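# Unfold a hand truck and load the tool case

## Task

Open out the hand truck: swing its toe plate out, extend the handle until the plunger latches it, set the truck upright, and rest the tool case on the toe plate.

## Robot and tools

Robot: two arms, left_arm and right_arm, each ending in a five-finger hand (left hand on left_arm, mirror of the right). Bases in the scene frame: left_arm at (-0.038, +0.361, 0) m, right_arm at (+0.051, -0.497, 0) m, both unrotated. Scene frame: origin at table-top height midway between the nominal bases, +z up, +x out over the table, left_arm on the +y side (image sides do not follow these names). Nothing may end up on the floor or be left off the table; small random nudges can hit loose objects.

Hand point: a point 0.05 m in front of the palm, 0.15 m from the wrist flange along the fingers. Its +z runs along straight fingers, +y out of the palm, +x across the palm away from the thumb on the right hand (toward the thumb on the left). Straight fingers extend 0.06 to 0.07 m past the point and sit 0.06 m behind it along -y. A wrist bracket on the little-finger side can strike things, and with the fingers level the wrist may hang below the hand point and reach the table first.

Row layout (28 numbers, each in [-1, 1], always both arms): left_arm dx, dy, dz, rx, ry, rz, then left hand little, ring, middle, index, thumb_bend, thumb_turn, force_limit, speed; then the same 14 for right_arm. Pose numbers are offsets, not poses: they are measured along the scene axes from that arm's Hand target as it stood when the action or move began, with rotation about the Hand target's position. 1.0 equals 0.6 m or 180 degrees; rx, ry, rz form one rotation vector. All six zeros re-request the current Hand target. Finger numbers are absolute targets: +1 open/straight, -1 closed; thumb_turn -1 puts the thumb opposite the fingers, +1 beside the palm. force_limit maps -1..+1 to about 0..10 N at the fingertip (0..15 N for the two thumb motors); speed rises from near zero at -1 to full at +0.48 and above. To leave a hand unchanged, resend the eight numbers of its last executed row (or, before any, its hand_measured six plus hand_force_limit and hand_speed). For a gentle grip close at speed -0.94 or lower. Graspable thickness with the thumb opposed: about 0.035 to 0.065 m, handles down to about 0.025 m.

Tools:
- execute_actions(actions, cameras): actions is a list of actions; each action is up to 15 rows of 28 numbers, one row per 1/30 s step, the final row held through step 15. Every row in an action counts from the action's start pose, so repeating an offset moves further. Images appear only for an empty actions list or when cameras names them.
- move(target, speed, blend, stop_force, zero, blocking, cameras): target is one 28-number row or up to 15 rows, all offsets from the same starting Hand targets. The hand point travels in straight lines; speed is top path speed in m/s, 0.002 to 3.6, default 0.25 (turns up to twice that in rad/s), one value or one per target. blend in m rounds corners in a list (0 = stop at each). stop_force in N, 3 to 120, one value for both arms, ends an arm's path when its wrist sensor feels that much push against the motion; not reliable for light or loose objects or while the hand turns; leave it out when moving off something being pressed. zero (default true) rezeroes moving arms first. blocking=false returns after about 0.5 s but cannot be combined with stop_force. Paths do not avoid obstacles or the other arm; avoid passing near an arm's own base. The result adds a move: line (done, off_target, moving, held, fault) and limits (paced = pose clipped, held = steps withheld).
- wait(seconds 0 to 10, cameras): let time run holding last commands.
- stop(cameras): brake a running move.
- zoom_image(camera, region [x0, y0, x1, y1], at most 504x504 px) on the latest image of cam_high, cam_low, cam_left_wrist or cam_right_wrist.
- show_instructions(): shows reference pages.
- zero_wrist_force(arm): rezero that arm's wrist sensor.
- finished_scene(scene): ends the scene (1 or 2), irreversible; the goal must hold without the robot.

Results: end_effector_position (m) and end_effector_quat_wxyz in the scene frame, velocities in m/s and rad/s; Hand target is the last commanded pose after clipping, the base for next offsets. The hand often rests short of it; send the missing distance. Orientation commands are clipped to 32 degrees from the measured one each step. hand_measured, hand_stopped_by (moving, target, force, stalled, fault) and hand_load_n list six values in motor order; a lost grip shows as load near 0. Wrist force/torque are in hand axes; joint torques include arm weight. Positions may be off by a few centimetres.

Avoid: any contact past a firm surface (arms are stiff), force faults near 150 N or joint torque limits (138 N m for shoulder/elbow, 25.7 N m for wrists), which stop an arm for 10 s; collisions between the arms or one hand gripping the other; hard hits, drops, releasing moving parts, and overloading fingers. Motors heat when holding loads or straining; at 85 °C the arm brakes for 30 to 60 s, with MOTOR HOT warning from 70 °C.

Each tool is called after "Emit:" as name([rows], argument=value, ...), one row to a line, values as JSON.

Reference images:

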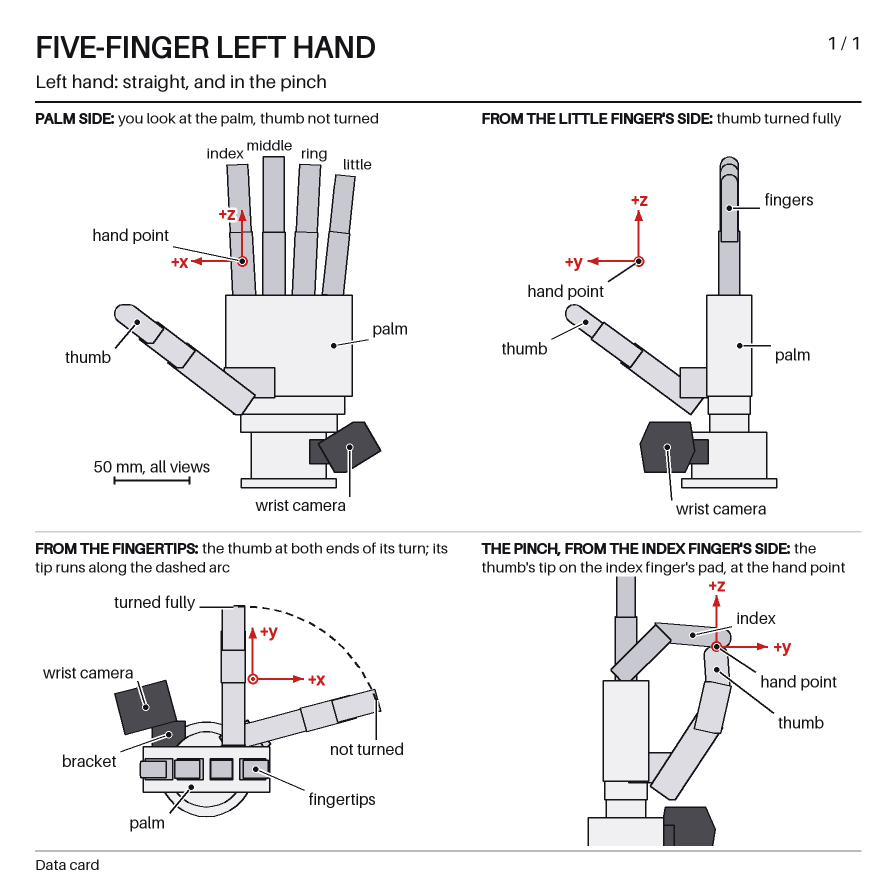

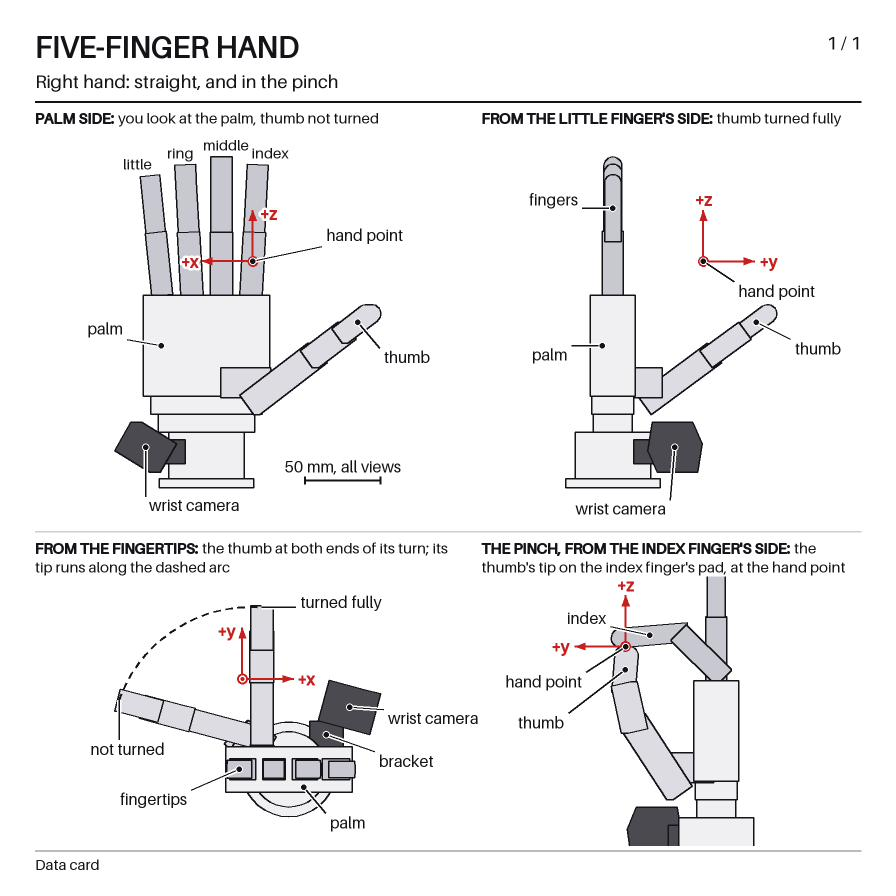

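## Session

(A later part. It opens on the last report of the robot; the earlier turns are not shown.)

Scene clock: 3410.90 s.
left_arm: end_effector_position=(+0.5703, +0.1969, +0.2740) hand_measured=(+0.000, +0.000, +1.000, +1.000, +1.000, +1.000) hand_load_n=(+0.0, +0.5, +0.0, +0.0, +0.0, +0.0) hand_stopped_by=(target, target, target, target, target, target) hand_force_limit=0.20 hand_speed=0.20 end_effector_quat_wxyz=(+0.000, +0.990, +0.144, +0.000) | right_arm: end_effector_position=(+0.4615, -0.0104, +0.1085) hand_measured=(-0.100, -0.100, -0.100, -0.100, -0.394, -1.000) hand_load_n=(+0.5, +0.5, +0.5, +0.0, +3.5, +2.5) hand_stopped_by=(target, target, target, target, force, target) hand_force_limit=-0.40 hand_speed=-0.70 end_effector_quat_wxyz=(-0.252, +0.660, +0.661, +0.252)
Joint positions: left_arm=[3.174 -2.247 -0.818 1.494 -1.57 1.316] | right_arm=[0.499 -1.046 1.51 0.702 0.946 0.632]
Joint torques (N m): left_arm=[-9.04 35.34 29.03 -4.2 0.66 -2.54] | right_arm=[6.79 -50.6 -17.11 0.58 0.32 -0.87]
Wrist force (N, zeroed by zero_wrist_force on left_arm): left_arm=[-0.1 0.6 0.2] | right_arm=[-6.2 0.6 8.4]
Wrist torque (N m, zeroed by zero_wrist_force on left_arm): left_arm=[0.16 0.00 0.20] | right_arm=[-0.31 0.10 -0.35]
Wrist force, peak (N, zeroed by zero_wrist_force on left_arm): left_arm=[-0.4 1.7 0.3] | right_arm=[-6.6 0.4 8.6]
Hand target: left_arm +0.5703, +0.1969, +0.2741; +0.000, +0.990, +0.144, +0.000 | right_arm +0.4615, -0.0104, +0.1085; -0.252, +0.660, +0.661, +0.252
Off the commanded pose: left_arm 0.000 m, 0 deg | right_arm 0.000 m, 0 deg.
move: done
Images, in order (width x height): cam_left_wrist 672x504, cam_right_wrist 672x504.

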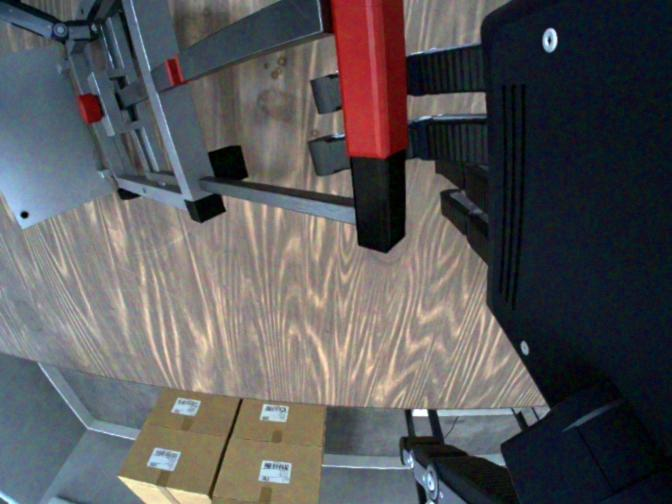

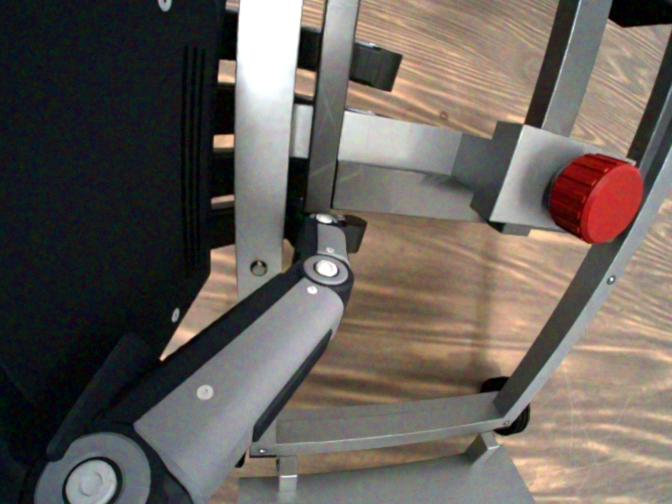

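Emit:
move(target=[0,0,0,0,0,0,0,0,1,1,1,1,0.2,0.2,0,0,0,0,0,0,-0.1,-0.1,-0.1,-0.1,1,-1,-0.4,0.0], speed=0.02)

Emit:
move([
  [0,0,0,0,0,0,0,0,1,1,1,1,0.2,0.2,0,0,0,0,0,0,-0.1,-0.1,-0.1,-0.1,1,1,-0.4,0.0],
  [0,0,0,0,0,0,0,0,1,1,1,1,0.2,0.2,0,0.0163,-0.0193,0,0,0,-0.1,-0.1,-0.1,-0.1,1,1,-0.4,0.0],
], speed=0.02, cameras=["cam_left_wrist","cam_right_wrist","cam_low"])

Scene clock: 3424.90 s.
left_arm: end_effector_position=(+0.5703, +0.1969, +0.2740) hand_measured=(+0.000, +0.000, +1.000, +1.000, +1.000, +1.000) hand_load_n=(+3.5, +0.0, +0.0, +0.0, +0.0, +0.0) hand_stopped_by=(target, target, target, target, target, target) hand_force_limit=0.20 hand_speed=0.20 end_effector_quat_wxyz=(+0.000, +0.990, +0.144, +0.000) | right_arm: end_effector_position=(+0.4615, -0.0104, +0.1085) hand_measured=(-0.100, -0.100, -0.100, -0.100, +1.000, -1.000) hand_load_n=(+0.0, +0.0, +0.0, +0.0, +0.0, +0.0) hand_stopped_by=(target, target, target, target, target, target) hand_force_limit=-0.40 hand_speed=0.00 end_effector_quat_wxyz=(-0.252, +0.660, +0.661, +0.252)
Joint positions: left_arm=[3.174 -2.247 -0.817 1.494 -1.57 1.316] | right_arm=[0.499 -1.046 1.51 0.702 0.946 0.632]
Joint torques (N m): left_arm=[-9.35 50.59 29.27 -4.83 2.02 -2.33] | right_arm=[1.65 -33.05 -16.31 1.19 -0.06 -0.77]
Wrist force (N, zeroed by zero_wrist_force on left_arm): left_arm=[0.7 0.3 3.5] | right_arm=[-0.3 -0.6 1.1]
Wrist torque (N m, zeroed by zero_wrist_force on left_arm): left_arm=[0.10 0.26 0.24] | right_arm=[-0.15 0.21 -0.06]
Wrist force, peak (N, zeroed by zero_wrist_force on left_arm): left_arm=[0.6 0.4 3.9] | right_arm=[-6.4 0.7 8.7]
Hand target: left_arm +0.5703, +0.1969, +0.2741; +0.000, +0.990, +0.144, +0.000 | right_arm +0.4615, -0.0104, +0.1085; -0.252, +0.660, +0.661, +0.252
Off the commanded pose: left_arm 0.000 m, 0 deg | right_arm 0.000 m, 0 deg.
move: done

Scene clock: 3427.33 s.
left_arm: end_effector_position=(+0.5703, +0.1969, +0.2741) hand_measured=(+0.000, +0.000, +1.000, +1.000, +1.000, +1.000) hand_load_n=(+8.0, +2.5, +0.0, +0.0, +0.0, +0.0) hand_stopped_by=(target, target, target, target, target, target) hand_force_limit=0.20 hand_speed=0.20 end_effector_quat_wxyz=(+0.000, +0.990, +0.144, +0.000) | right_arm: end_effector_position=(+0.4616, -0.0008, +0.0972) hand_measured=(-0.100, -0.100, -0.100, -0.100, +1.000, +1.000) hand_load_n=(+0.0, +0.5, +0.0, +0.0, +7.5, +0.0) hand_stopped_by=(target, target, target, target, target, target) hand_force_limit=-0.40 hand_speed=0.00 end_effector_quat_wxyz=(-0.252, +0.660, +0.661, +0.252)
Joint positions: left_arm=[3.174 -2.247 -0.817 1.494 -1.57 1.316] | right_arm=[0.517 -1.022 1.5 0.676 0.953 0.652]
Joint torques (N m): left_arm=[-7.63 55.78 29.18 -4.85 2.85 -1.68] | right_arm=[15.99 14.14 -6.49 -8.01 -0.14 1.5]
Wrist force (N, zeroed by zero_wrist_force on left_arm): left_arm=[1.3 -8.0 12.8] | right_arm=[36.1 -13.3 -82.9]
Wrist torque (N m, zeroed by zero_wrist_force on left_arm): left_arm=[-0.33 0.86 0.69] | right_arm=[0.75 -7.60 1.52]
Wrist force, peak (N, zeroed by zero_wrist_force on left_arm): left_arm=[1.3 -8.0 12.8] | right_arm=[36.1 -13.3 -82.9]
Hand target: left_arm +0.5703, +0.1969, +0.2741; +0.000, +0.990, +0.144, +0.000 | right_arm +0.4615, -0.0007, +0.0969; -0.252, +0.660, +0.661, +0.252
Off the commanded pose: left_arm 0.000 m, 0 deg | right_arm 0.000 m, 0 deg.
move: done
Images, in order (width x height): cam_low 896x504, cam_left_wrist 672x504, cam_right_wrist 672x504.

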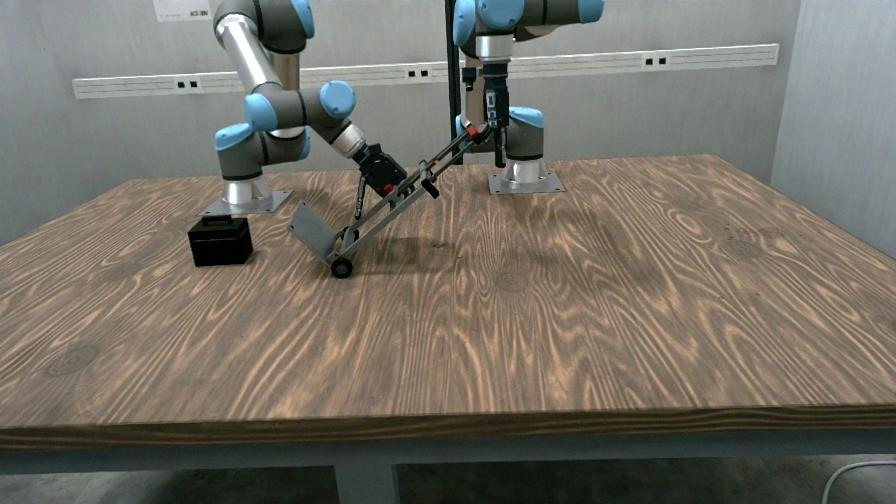

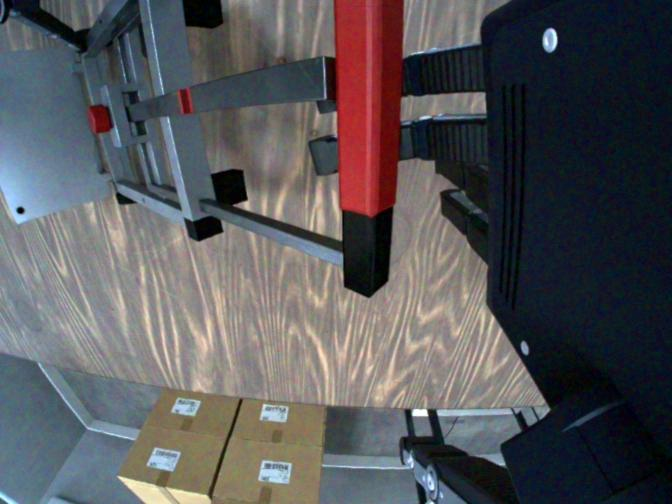

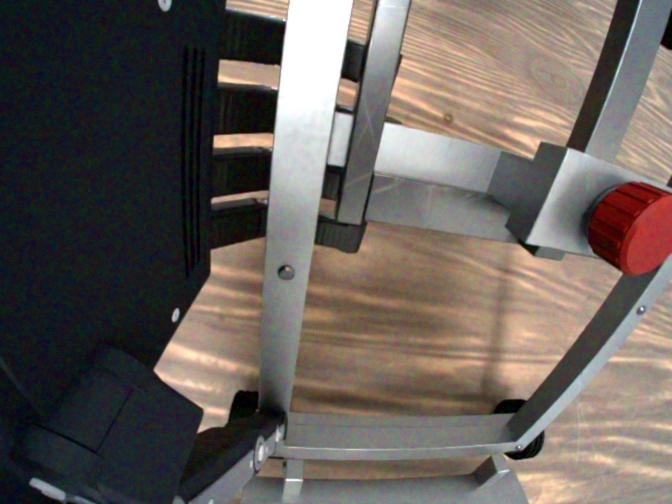

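Emit:
move(target=[0,0,0,0,0,0,0,0,1,1,1,1,0.2,0.2,0,-0.0163,0.0193,0,0,0,-0.1,-0.1,-0.1,-0.1,1,1,-0.4,0.0], speed=0.04, cameras=["all"])

Scene clock: 3463.00 s.
left_arm: end_effector_position=(+0.5703, +0.1969, +0.2741) hand_measured=(+0.000, +0.000, +1.000, +1.000, +1.000, +1.000) hand_load_n=(+3.5, +0.5, +0.0, +0.0, +0.0, +0.0) hand_stopped_by=(target, target, target, target, target, target) hand_force_limit=0.20 hand_speed=0.20 end_effector_quat_wxyz=(+0.000, +0.990, +0.144, +0.000) | right_arm: end_effector_position=(+0.4615, -0.0103, +0.1083) hand_measured=(-0.100, -0.100, -0.100, -0.100, +1.000, +1.000) hand_load_n=(+0.0, +0.0, +0.0, +0.0, +0.0, +0.0) hand_stopped_by=(target, target, target, target, target, target) hand_force_limit=-0.40 hand_speed=0.00 end_effector_quat_wxyz=(-0.252, +0.660, +0.661, +0.252)
Joint positions: left_arm=[3.174 -2.247 -0.817 1.494 -1.57 1.316] | right_arm=[0.5 -1.046 1.51 0.701 0.946 0.632]
Joint torques (N m): left_arm=[-4.97 55.75 28.73 -4.64 2.34 -0.71] | right_arm=[-9 -46.3 -9.57 3.06 -3.27 -1.51]
Wrist force (N, zeroed by zero_wrist_force on left_arm): left_arm=[0.5 0.9 4.2] | right_arm=[-0.6 -1.1 1.1]
Wrist torque (N m, zeroed by zero_wrist_force on left_arm): left_arm=[0.11 0.31 0.19] | right_arm=[-0.27 0.28 0.05]
Wrist force, peak (N, zeroed by zero_wrist_force on left_arm): left_arm=[1.6 -8.8 13.4] | right_arm=[40.7 -14.6 -89.6]
Hand target: left_arm +0.5703, +0.1969, +0.2741; +0.000, +0.990, +0.144, +0.000 | right_arm +0.4615, -0.0104, +0.1085; -0.252, +0.660, +0.661, +0.252
Off the commanded pose: left_arm 0.000 m, 0 deg | right_arm 0.000 m, 0 deg.
move: done

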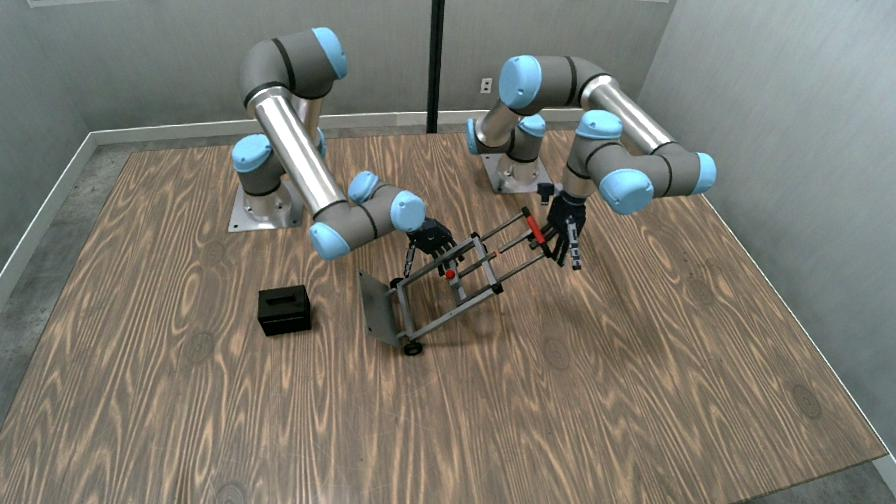

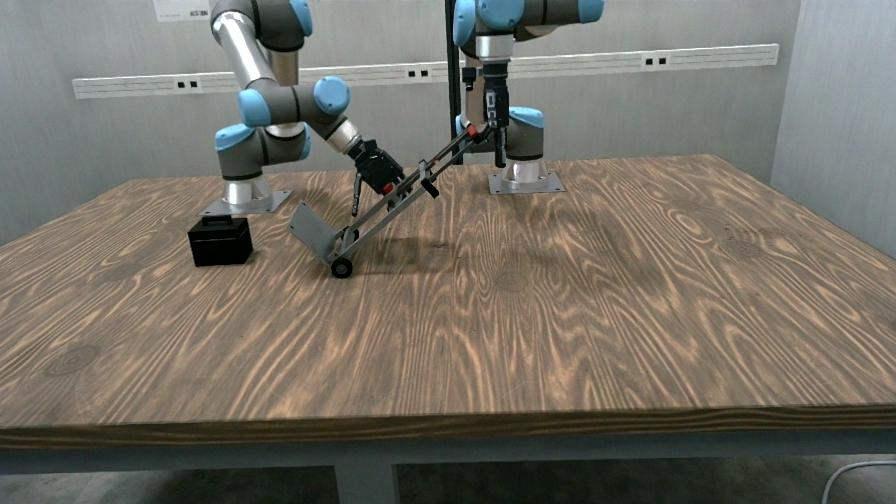

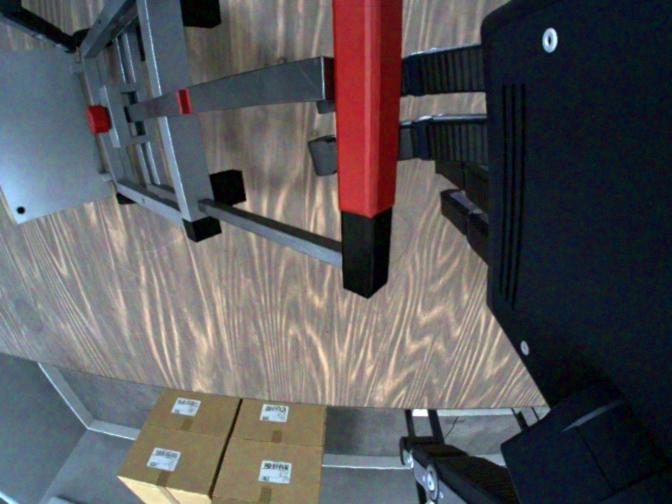

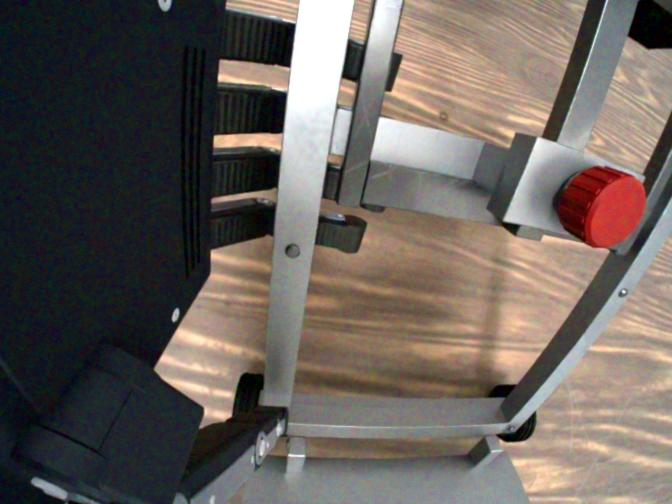

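Emit:
zoom_image(camera="cam_left_wrist", region=[150, 0, 504, 300])

Emit:
zoom_image(camera="cam_low", region=[270, 80, 560, 300])

Scaled by 1.424 from the camera's 672x504 image, which has a finer 960x720 frame.

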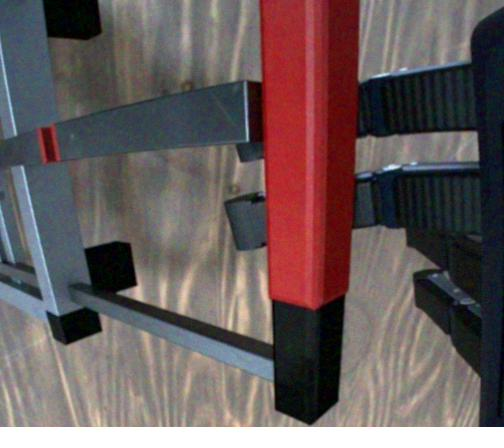

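Scaled by 1.738.

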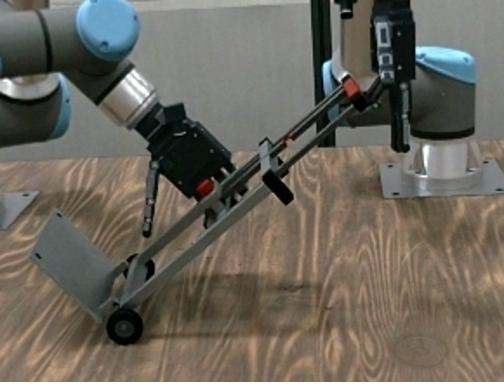

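Emit:
move([
  [0,0,0,0,0,0,0,-0.25,1,1,1,1,-0.3,-0.4,0,0,0,0,0,0,1,1,1,1,1,1,-0.4,0.0],
  [0,0,0,0,0,0,0,-0.25,1,1,1,1,-0.3,-0.4,-0.1,0,0,0,0,0,1,1,1,1,1,1,-0.4,0.0],
], speed=0.08, cameras=["all"])

Scene clock: 3475.43 s.
left_arm: end_effector_position=(+0.5703, +0.1969, +0.2741) hand_measured=(+0.000, -0.048, +1.000, +1.000, +1.000, +1.000) hand_load_n=(+0.0, +3.0, +0.0, -0.5, +0.0, +0.0) hand_stopped_by=(target, force, target, target, target, target) hand_force_limit=-0.30 hand_speed=-0.40 end_effector_quat_wxyz=(+0.000, +0.990, +0.144, +0.000) | right_arm: end_effector_position=(+0.4017, -0.0104, +0.1085) hand_measured=(+1.000, +1.000, +1.000, +1.000, +1.000, +1.000) hand_load_n=(+0.0, +0.0, +0.0, +0.0, +0.0, +0.0) hand_stopped_by=(target, target, target, target, target, target) hand_force_limit=-0.40 hand_speed=0.00 end_effector_quat_wxyz=(-0.252, +0.660, +0.661, +0.252)
Joint positions: left_arm=[3.174 -2.247 -0.817 1.494 -1.57 1.316] | right_arm=[0.567 -1.143 1.65 0.616 0.974 0.707]
Joint torques (N m): left_arm=[-1.41 41.75 28.41 -1.08 -0.83 0.48] | right_arm=[10.77 -43.53 -9.24 0.3 1.57 1.38]
Wrist force (N, zeroed by zero_wrist_force on left_arm): left_arm=[-0.1 -0.2 3.7] | right_arm=[-0.7 -1.1 1.0]
Wrist torque (N m, zeroed by zero_wrist_force on left_arm): left_arm=[0.07 0.20 0.22] | right_arm=[-0.28 0.29 -0.11]
Wrist force, peak (N, zeroed by zero_wrist_force on left_arm): left_arm=[-0.1 1.2 6.2] | right_arm=[-0.9 -1.2 1.6]
Hand target: left_arm +0.5703, +0.1969, +0.2741; +0.000, +0.990, +0.144, +0.000 | right_arm +0.4015, -0.0104, +0.1085; -0.252, +0.660, +0.661, +0.252
Off the commanded pose: left_arm 0.000 m, 0 deg | right_arm 0.000 m, 0 deg.
move: done

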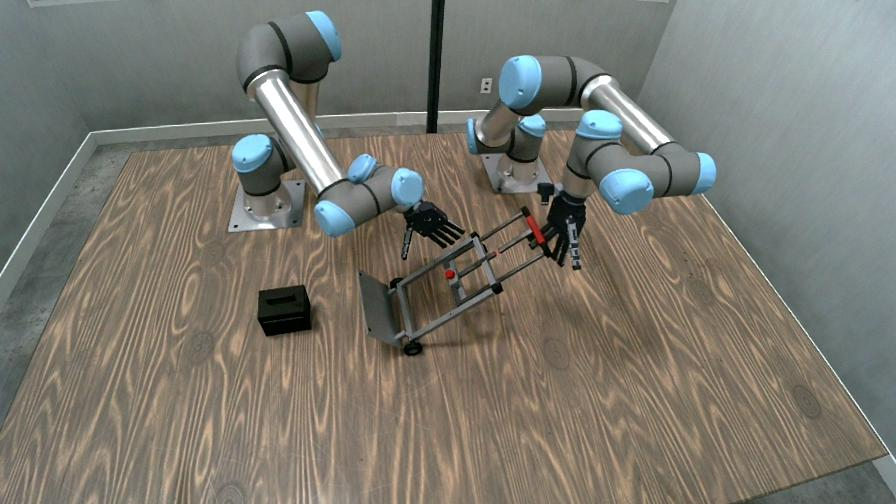

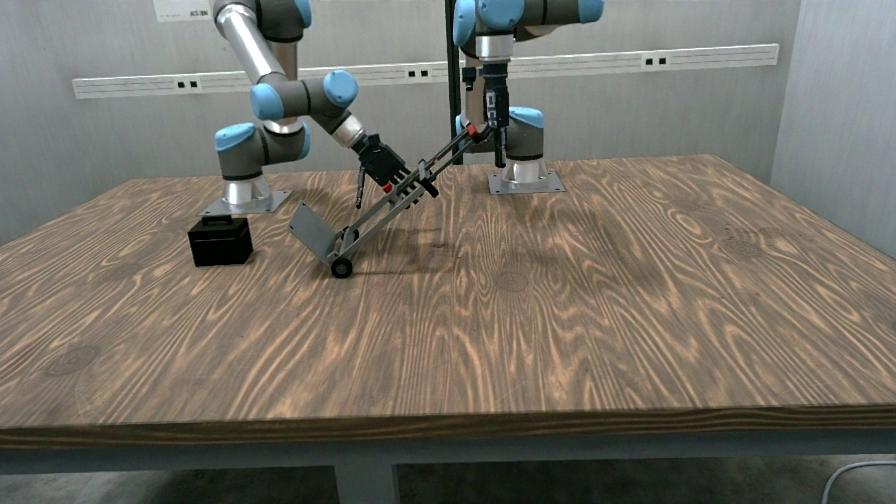

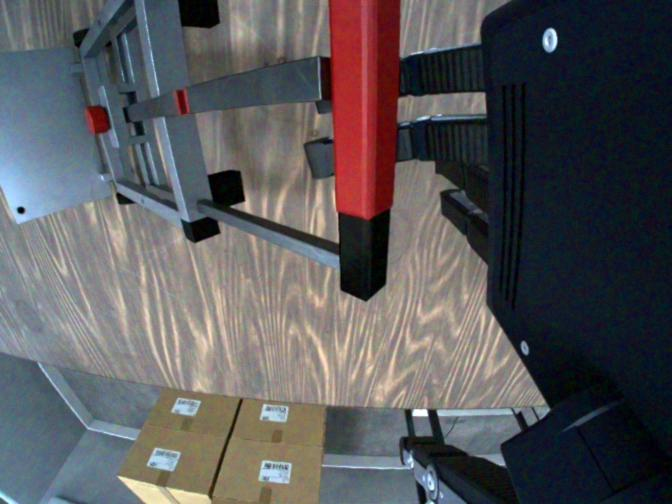

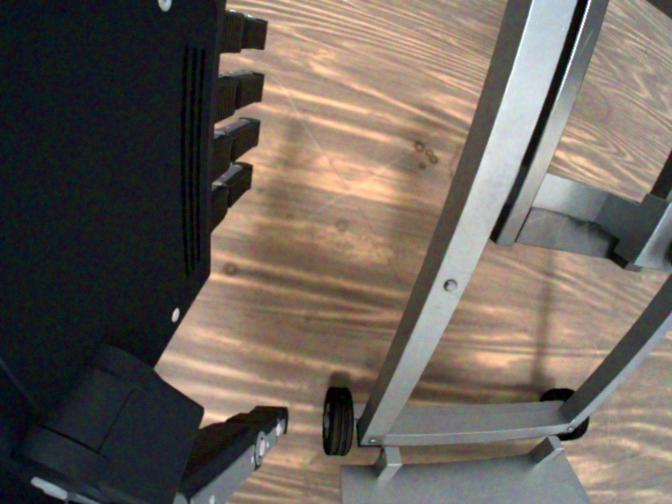

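Emit:
move([
  [0,0,0,0,0,0,0,-0.25,1,1,1,1,-0.3,-0.4,-0.05,-0.083,0.07,0,0,0,1,1,1,1,1,1,-0.4,0.0],
  [0,0,0,0,0,0,0,-0.25,1,1,1,1,-0.3,-0.4,0,-0.4,0.48,0,0,0,1,1,1,1,1,1,-0.4,0.0],
], speed=[0.15,0.25], blend=[0.03,0])

Scene clock: 3483.33 s.
left_arm: end_effector_position=(+0.5703, +0.1969, +0.2741) hand_measured=(+0.000, -0.048, +1.000, +1.000, +1.000, +1.000) hand_load_n=(+0.0, +3.5, +0.0, +0.0, +0.0, +0.0) hand_stopped_by=(target, force, target, target, target, target) hand_force_limit=-0.30 hand_speed=-0.40 end_effector_quat_wxyz=(+0.000, +0.990, +0.144, +0.000) | right_arm: end_effector_position=(+0.4015, -0.2504, +0.3965) hand_measured=(+1.000, +1.000, +1.000, +1.000, +1.000, +1.000) hand_load_n=(+0.0, +0.0, +0.0, +0.0, +0.0, -0.5) hand_stopped_by=(target, target, target, target, target, target) hand_force_limit=-0.40 hand_speed=0.00 end_effector_quat_wxyz=(-0.252, +0.660, +0.661, +0.252)
Joint positions: left_arm=[3.174 -2.247 -0.817 1.494 -1.57 1.316] | right_arm=[-0.106 -1.607 1.589 1.682 0.846 -0.142]
Joint torques (N m): left_arm=[1.86 38.43 27.89 -1.05 -2.05 1.74] | right_arm=[-9.35 -10.24 -27.8 3.96 0.74 -1.57]
Wrist force (N, zeroed by zero_wrist_force on left_arm): left_arm=[-0.1 0.1 3.8] | right_arm=[-0.8 -1.1 0.9]
Wrist torque (N m, zeroed by zero_wrist_force on left_arm): left_arm=[0.10 0.21 0.21] | right_arm=[-0.25 0.34 0.04]
Wrist force, peak (N, zeroed by zero_wrist_force on left_arm): left_arm=[0.0 -0.2 4.1] | right_arm=[-1.0 -1.5 1.2]
Hand target: left_arm +0.5703, +0.1969, +0.2741; +0.000, +0.990, +0.144, +0.000 | right_arm +0.4015, -0.2504, +0.3965; -0.252, +0.660, +0.661, +0.252
Off the commanded pose: left_arm 0.000 m, 0 deg | right_arm 0.000 m, 0 deg.
move: done

Emit:
move(target=[0,0,0,0,0,0,0,-0.25,0,1,1,1,-0.3,-0.4,0,0,0,0,0,0,1,1,1,1,1,1,-0.4,0.0], speed=0.08, cameras=["cam_left_wrist"])

Scene clock: 3543.63 s.
left_arm: end_effector_position=(+0.5703, +0.1969, +0.2741) hand_measured=(+0.000, -0.048, +0.000, +1.000, +1.000, +1.000) hand_load_n=(+0.0, +3.0, +0.0, +0.0, -0.5, +0.0) hand_stopped_by=(target, force, target, target, target, target) hand_force_limit=-0.30 hand_speed=-0.40 end_effector_quat_wxyz=(+0.000, +0.990, +0.144, +0.000) | right_arm: end_effector_position=(+0.4015, -0.2504, +0.3965) hand_measured=(+1.000, +1.000, +1.000, +1.000, +1.000, +1.000) hand_load_n=(+0.0, +0.0, +0.0, +0.0, +0.0, +0.0) hand_stopped_by=(target, target, target, target, target, target) hand_force_limit=-0.40 hand_speed=0.00 end_effector_quat_wxyz=(-0.252, +0.660, +0.661, +0.252)
Joint positions: left_arm=[3.174 -2.247 -0.817 1.494 -1.57 1.316] | right_arm=[-0.107 -1.606 1.589 1.683 0.846 -0.142]
Joint torques (N m): left_arm=[5.16 38.45 27.5 -1.42 -1.8 2.32] | right_arm=[-9.11 -9.79 -23.61 3.77 -3.45 -1.38]
Wrist force (N, zeroed by zero_wrist_force on left_arm): left_arm=[-0.4 0.0 3.7] | right_arm=[-0.9 -1.0 1.1]
Wrist torque (N m, zeroed by zero_wrist_force on left_arm): left_arm=[0.10 0.24 0.20] | right_arm=[-0.26 0.34 0.03]
Wrist force, peak (N, zeroed by zero_wrist_force on left_arm): left_arm=[-0.4 -0.1 4.2] | right_arm=[-0.8 -1.4 1.2]
Hand target: left_arm +0.5703, +0.1969, +0.2741; +0.000, +0.990, +0.144, +0.000 | right_arm +0.4015, -0.2504, +0.3965; -0.252, +0.660, +0.661, +0.252
Off the commanded pose: left_arm 0.000 m, 0 deg | right_arm 0.000 m, 0 deg.
move: done
Images, in order (width x height): cam_left_wrist 672x504.

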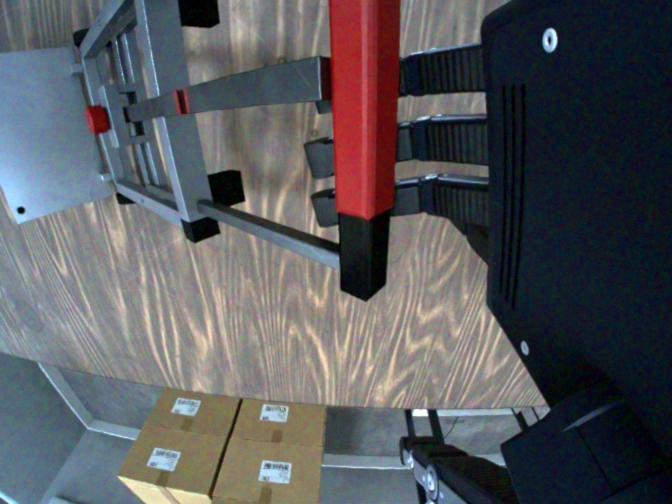

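Emit:
move(target=[0,0,0,0,0,0,1,-0.25,-0.25,1,1,1,-0.3,-0.4,0,0,0,0,0,0,1,1,1,1,1,1,-0.4,0.0], speed=0.08)

Scene clock: 3547.50 s.
left_arm: end_effector_position=(+0.5703, +0.1969, +0.2740) hand_measured=(+1.000, -0.048, -0.104, +1.000, +1.000, +1.000) hand_load_n=(+0.0, +0.0, +3.0, +0.0, +0.0, +0.0) hand_stopped_by=(target, force, force, target, target, target) hand_force_limit=-0.30 hand_speed=-0.40 end_effector_quat_wxyz=(+0.000, +0.990, +0.144, +0.000) | right_arm: end_effector_position=(+0.4015, -0.2504, +0.3965) hand_measured=(+1.000, +1.000, +1.000, +1.000, +1.000, +1.000) hand_load_n=(+0.0, +0.0, +0.0, +0.0, +0.0, +0.0) hand_stopped_by=(target, target, target, target, target, target) hand_force_limit=-0.40 hand_speed=0.00 end_effector_quat_wxyz=(-0.252, +0.660, +0.661, +0.252)
Joint positions: left_arm=[3.174 -2.247 -0.817 1.494 -1.57 1.316] | right_arm=[-0.107 -1.606 1.589 1.683 0.846 -0.142]
Joint torques (N m): left_arm=[7.3 45.62 27.86 -3.42 -1.14 2.33] | right_arm=[-8.79 -10.43 -14.59 3.62 -3.33 -1.34]
Wrist force (N, zeroed by zero_wrist_force on left_arm): left_arm=[0.0 0.5 4.0] | right_arm=[-0.5 -0.9 1.0]
Wrist torque (N m, zeroed by zero_wrist_force on left_arm): left_arm=[0.14 0.06 0.19] | right_arm=[-0.24 0.29 0.07]
Wrist force, peak (N, zeroed by zero_wrist_force on left_arm): left_arm=[-0.7 1.4 7.0] | right_arm=[-0.8 -1.4 1.1]
Hand target: left_arm +0.5703, +0.1969, +0.2741; +0.000, +0.990, +0.144, +0.000 | right_arm +0.4015, -0.2504, +0.3965; -0.252, +0.660, +0.661, +0.252
Off the commanded pose: left_arm 0.000 m, 0 deg | right_arm 0.000 m, 0 deg.
move: done

Emit:
move([
  [0.0025,-0.052,0.046,0,0,-0.029,1,-0.25,-0.25,1,1,1,-0.3,-0.4,0,0,0,0,0,0,1,1,1,1,1,1,-0.4,0.0],
  [0.0052,-0.1088,0.0875,0,0,-0.0583,1,-0.25,-0.25,1,1,1,-0.3,-0.4,0,0,0,0,0,0,1,1,1,1,1,1,-0.4,0.0],
], speed=0.04, blend=[0.01,0], cameras=["all"])

Scene clock: 3563.47 s.
left_arm: end_effector_position=(+0.5734, +0.1316, +0.3265) hand_measured=(+1.000, -0.048, -0.102, +1.000, +1.000, +1.000) hand_load_n=(+0.0, +0.0, +2.5, +0.0, +0.0, +0.0) hand_stopped_by=(target, force, force, target, target, target) hand_force_limit=-0.30 hand_speed=-0.40 end_effector_quat_wxyz=(+0.000, +0.999, +0.053, +0.000) | right_arm: end_effector_position=(+0.4015, -0.2504, +0.3965) hand_measured=(+1.000, +1.000, +1.000, +1.000, +1.000, +1.000) hand_load_n=(+0.0, +0.0, +0.0, +0.0, +0.0, +0.0) hand_stopped_by=(target, target, target, target, target, target) hand_force_limit=-0.40 hand_speed=0.00 end_effector_quat_wxyz=(-0.252, +0.660, +0.661, +0.252)
Joint positions: left_arm=[3.074 -2.399 -0.414 1.242 -1.57 1.398] | right_arm=[-0.107 -1.606 1.589 1.683 0.846 -0.142]
Joint torques (N m): left_arm=[-9.83 38.41 27.69 -4.65 -2.3 2.77] | right_arm=[-8.66 -10.67 -15.04 3.58 -3.41 -1.33]
Wrist force (N, zeroed by zero_wrist_force on left_arm): left_arm=[-1.2 0.5 3.6] | right_arm=[-0.6 -1.3 1.1]
Wrist torque (N m, zeroed by zero_wrist_force on left_arm): left_arm=[0.11 0.04 0.01] | right_arm=[-0.29 0.29 0.05]
Wrist force, peak (N, zeroed by zero_wrist_force on left_arm): left_arm=[-1.0 1.9 5.9] | right_arm=[-1.1 -1.4 1.2]
Hand target: left_arm +0.5734, +0.1316, +0.3266; +0.000, +0.999, +0.053, +0.000 | right_arm +0.4015, -0.2504, +0.3965; -0.252, +0.660, +0.661, +0.252
Off the commanded pose: left_arm 0.000 m, 0 deg | right_arm 0.000 m, 0 deg.
move: done

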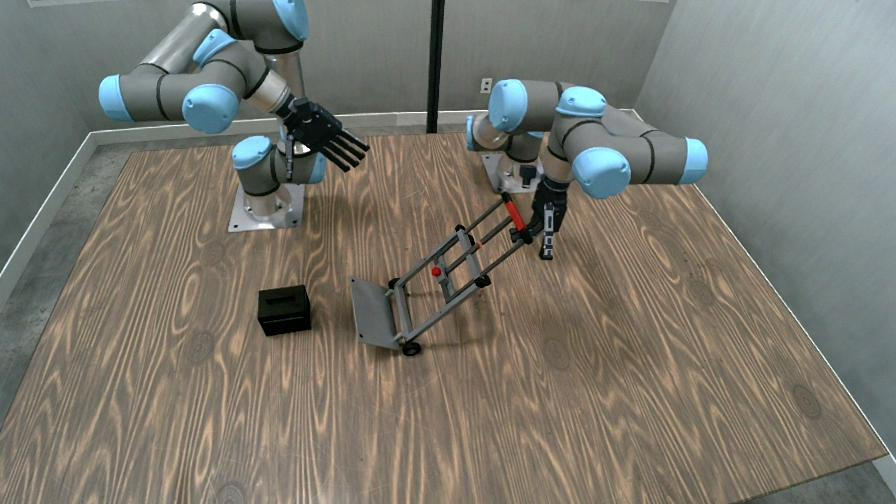

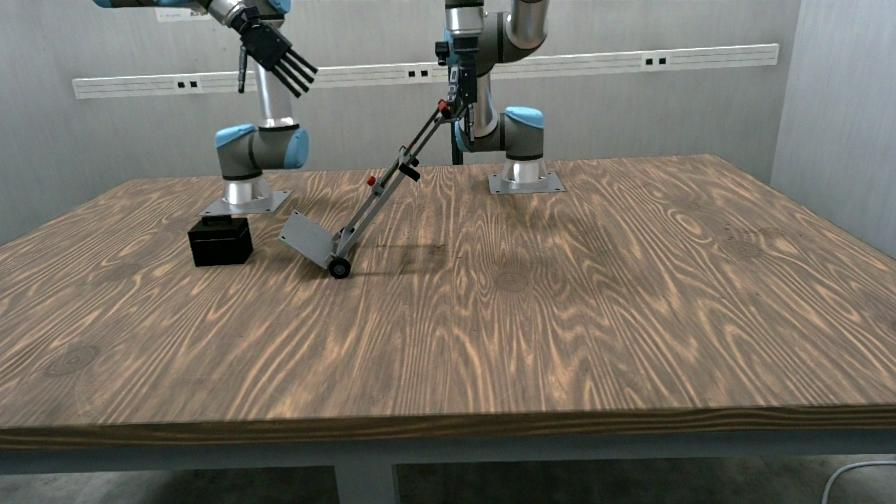

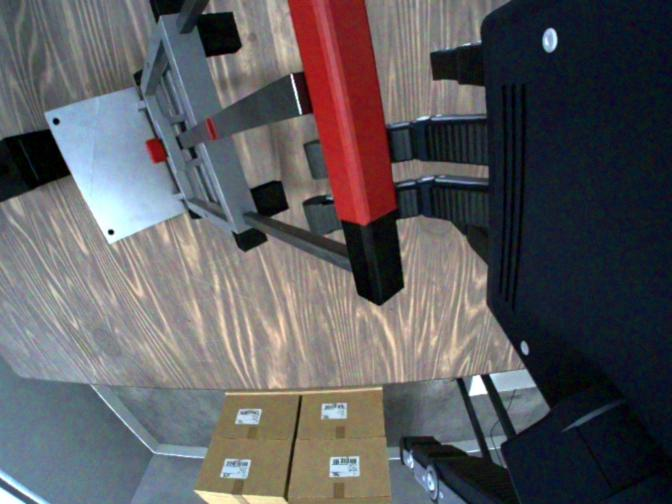

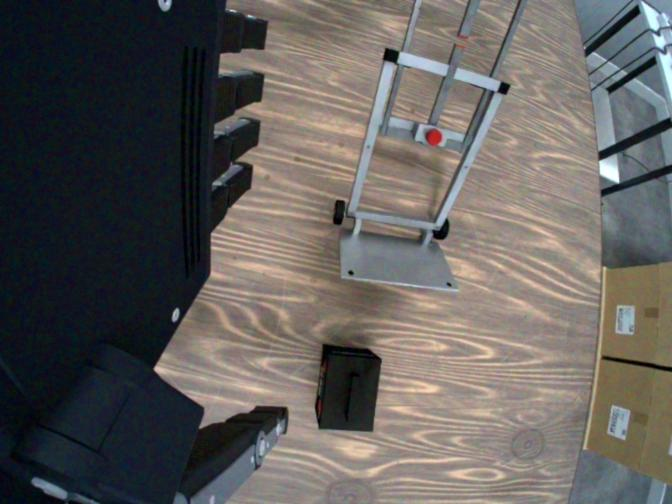

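Emit:
move([
  [0.0072,-0.0688,0.0607,-0.0829,-0.0087,0,1,-0.25,-0.25,1,1,1,-0.3,-0.4,0,0,0,0,0,0,1,1,1,1,1,1,-0.4,0.0],
  [0.0145,-0.1377,0.1117,-0.1657,-0.0174,0,1,-0.25,-0.25,1,1,1,-0.3,-0.4,0,0,0,0,0,0,1,1,1,1,1,1,-0.4,0.0],
], speed=0.04, blend=[0.01,0], cameras=["all"])

Scene clock: 3596.97 s.
left_arm: end_effector_position=(+0.5821, +0.0490, +0.3936) hand_measured=(+1.000, -0.048, -0.102, +1.000, +1.000, +1.000) hand_load_n=(+0.0, +0.0, +9.0, +0.0, +0.0, +0.0) hand_stopped_by=(target, force, force, target, target, target) hand_force_limit=-0.30 hand_speed=-0.40 end_effector_quat_wxyz=(+0.259, +0.965, +0.051, +0.014) | right_arm: end_effector_position=(+0.4015, -0.2504, +0.3965) hand_measured=(+1.000, +1.000, +1.000, +1.000, +1.000, +1.000) hand_load_n=(+0.0, +0.0, +0.0, +0.0, +0.0, +0.0) hand_stopped_by=(target, target, target, target, target, target) hand_force_limit=-0.40 hand_speed=0.00 end_effector_quat_wxyz=(-0.252, +0.660, +0.661, +0.252)
Joint positions: left_arm=[3.132 -2.35 -0.476 1.321 -1.051 1.439] | right_arm=[-0.107 -1.606 1.589 1.683 0.846 -0.142]
Joint torques (N m): left_arm=[11.29 62.13 9.23 -1.4 4.43 -2.51] | right_arm=[-8.22 -10.86 -15.33 3.46 -3.37 -1.24]
Wrist force (N, zeroed by zero_wrist_force on left_arm): left_arm=[-0.8 -3.7 10.1] | right_arm=[-0.7 -1.2 1.1]
Wrist torque (N m, zeroed by zero_wrist_force on left_arm): left_arm=[0.01 0.20 0.14] | right_arm=[-0.27 0.32 0.04]
Wrist force, peak (N, zeroed by zero_wrist_force on left_arm): left_arm=[-1.1 -2.1 11.0] | right_arm=[-1.1 -1.4 1.2]
Hand target: left_arm +0.5821, +0.0490, +0.3936; +0.259, +0.965, +0.051, +0.014 | right_arm +0.4015, -0.2504, +0.3965; -0.252, +0.660, +0.661, +0.252
Off the commanded pose: left_arm 0.000 m, 0 deg | right_arm 0.000 m, 0 deg.
move: done

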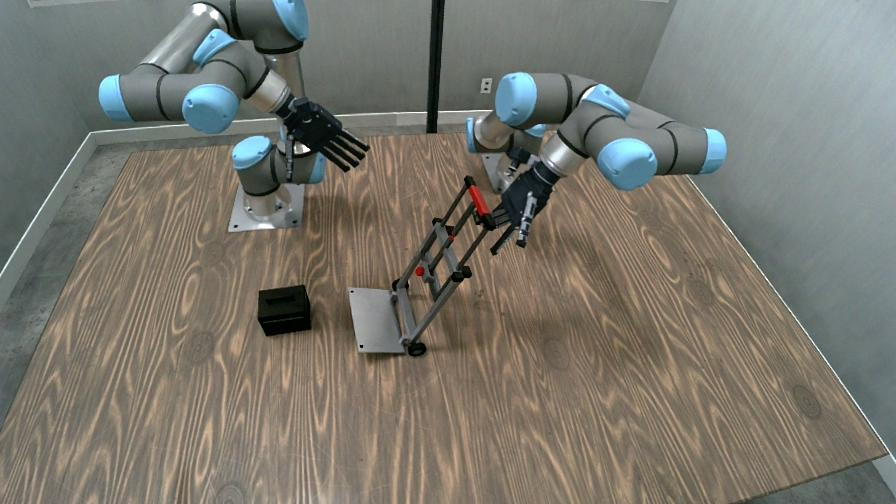

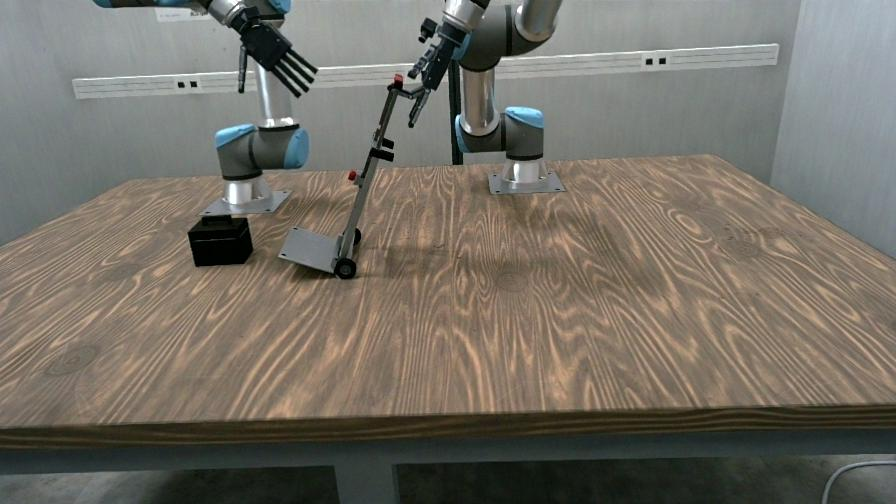

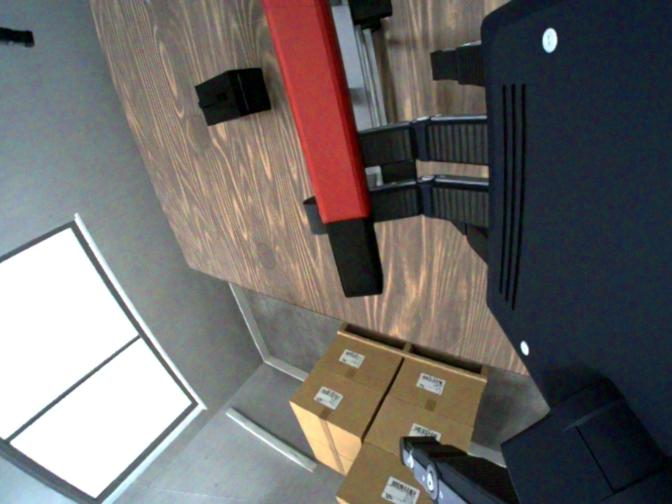

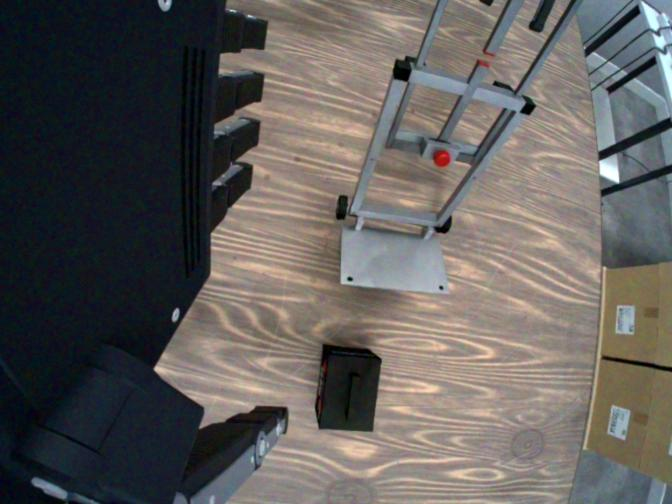

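Emit:
zoom_image(camera="cam_low", region=[240, 50, 500, 300])

Emit:
zoom_image(camera="cam_left_wrist", region=[180, 0, 500, 300])

Scaled by 1.938.

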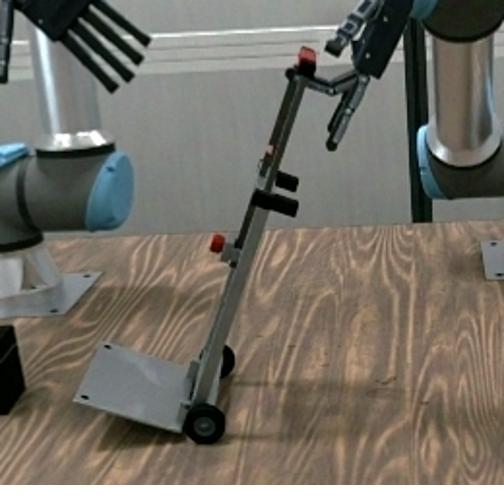

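Scaled by 1.575 from the camera's 672x504 image, which has a finer 960x720 frame.

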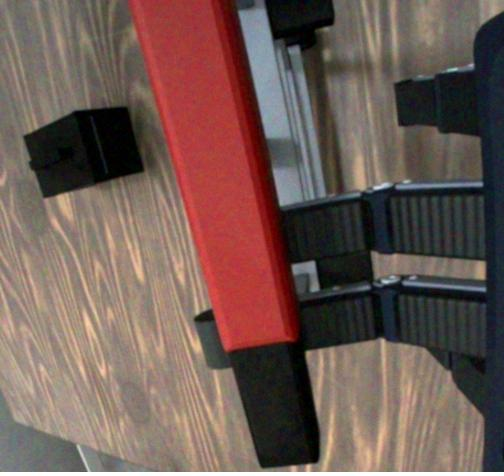

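Emit:
move(target=[0.005,-0.05,0,0,0,0,1,-0.25,-0.25,1,1,1,-0.3,-0.4,0,0,0,0,0,0,1,1,1,1,1,1,-0.4,0.0], speed=0.04, stop_force=8, cameras=["cam_low","cam_left_wrist"])

Scene clock: 3642.77 s.
left_arm: end_effector_position=(+0.5851, +0.0190, +0.3936) hand_measured=(+1.000, -0.048, -0.104, +1.000, +1.000, +1.000) hand_load_n=(+0.5, +0.0, +0.0, +0.0, +0.0, +0.0) hand_stopped_by=(target, force, force, target, target, target) hand_force_limit=-0.30 hand_speed=-0.40 end_effector_quat_wxyz=(+0.259, +0.965, +0.051, +0.014) | right_arm: end_effector_position=(+0.4015, -0.2504, +0.3965) hand_measured=(+1.000, +1.000, +1.000, +1.000, +1.000, +1.000) hand_load_n=(+0.0, +0.0, +0.0, +0.0, +0.0, +0.0) hand_stopped_by=(target, target, target, target, target, target) hand_force_limit=-0.40 hand_speed=0.00 end_effector_quat_wxyz=(-0.252, +0.660, +0.661, +0.252)
Joint positions: left_arm=[3.08 -2.415 -0.349 1.288 -1.055 1.379] | right_arm=[-0.107 -1.606 1.589 1.683 0.846 -0.142]
Joint torques (N m): left_arm=[-10.21 39.16 27.72 -4.26 -1.53 -2.52] | right_arm=[-8.45 -10.41 -15.2 3.51 -3.35 -1.23]
Wrist force (N, zeroed by zero_wrist_force on left_arm): left_arm=[-0.4 -0.5 0.4] | right_arm=[-0.5 -1.2 1.3]
Wrist torque (N m, zeroed by zero_wrist_force on left_arm): left_arm=[0.09 0.00 0.17] | right_arm=[-0.30 0.28 0.06]
Wrist force, peak (N, zeroed by zero_wrist_force on left_arm): left_arm=[-1.6 -4.2 10.3] | right_arm=[-0.9 -1.3 1.3]
Hand target: left_arm +0.5851, +0.0190, +0.3936; +0.259, +0.965, +0.051, +0.014 | right_arm +0.4015, -0.2504, +0.3965; -0.252, +0.660, +0.661, +0.252
Off the commanded pose: left_arm 0.000 m, 0 deg | right_arm 0.000 m, 0 deg.
move: done
Images, in order (width x height): cam_low 896x504, cam_left_wrist 672x504.

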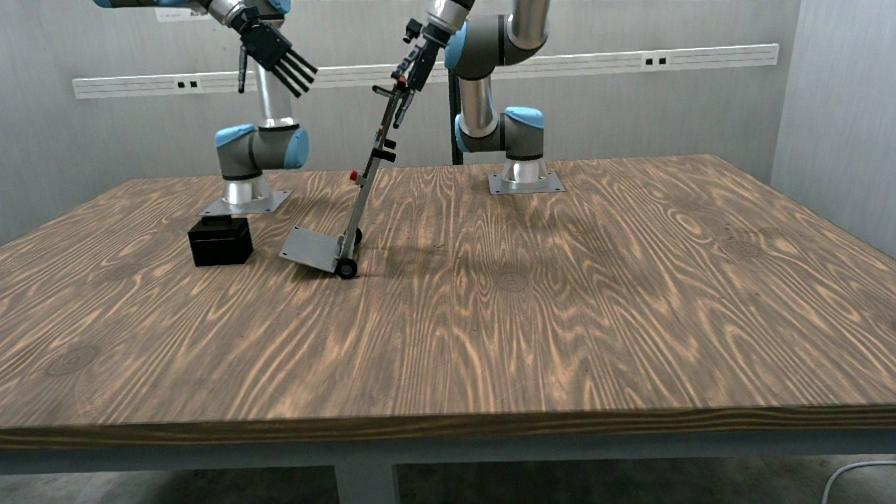

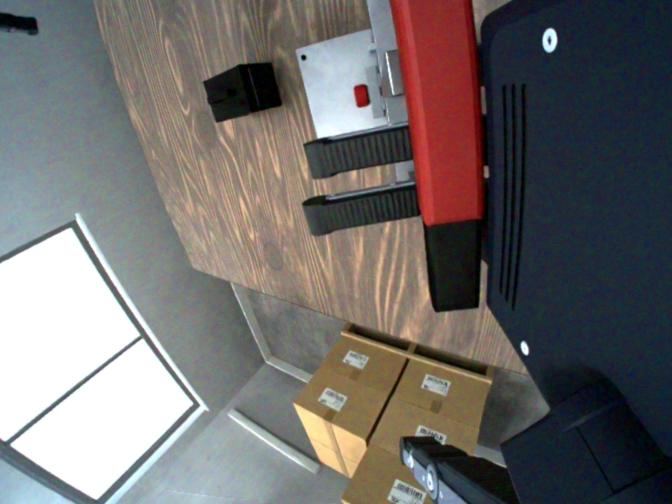

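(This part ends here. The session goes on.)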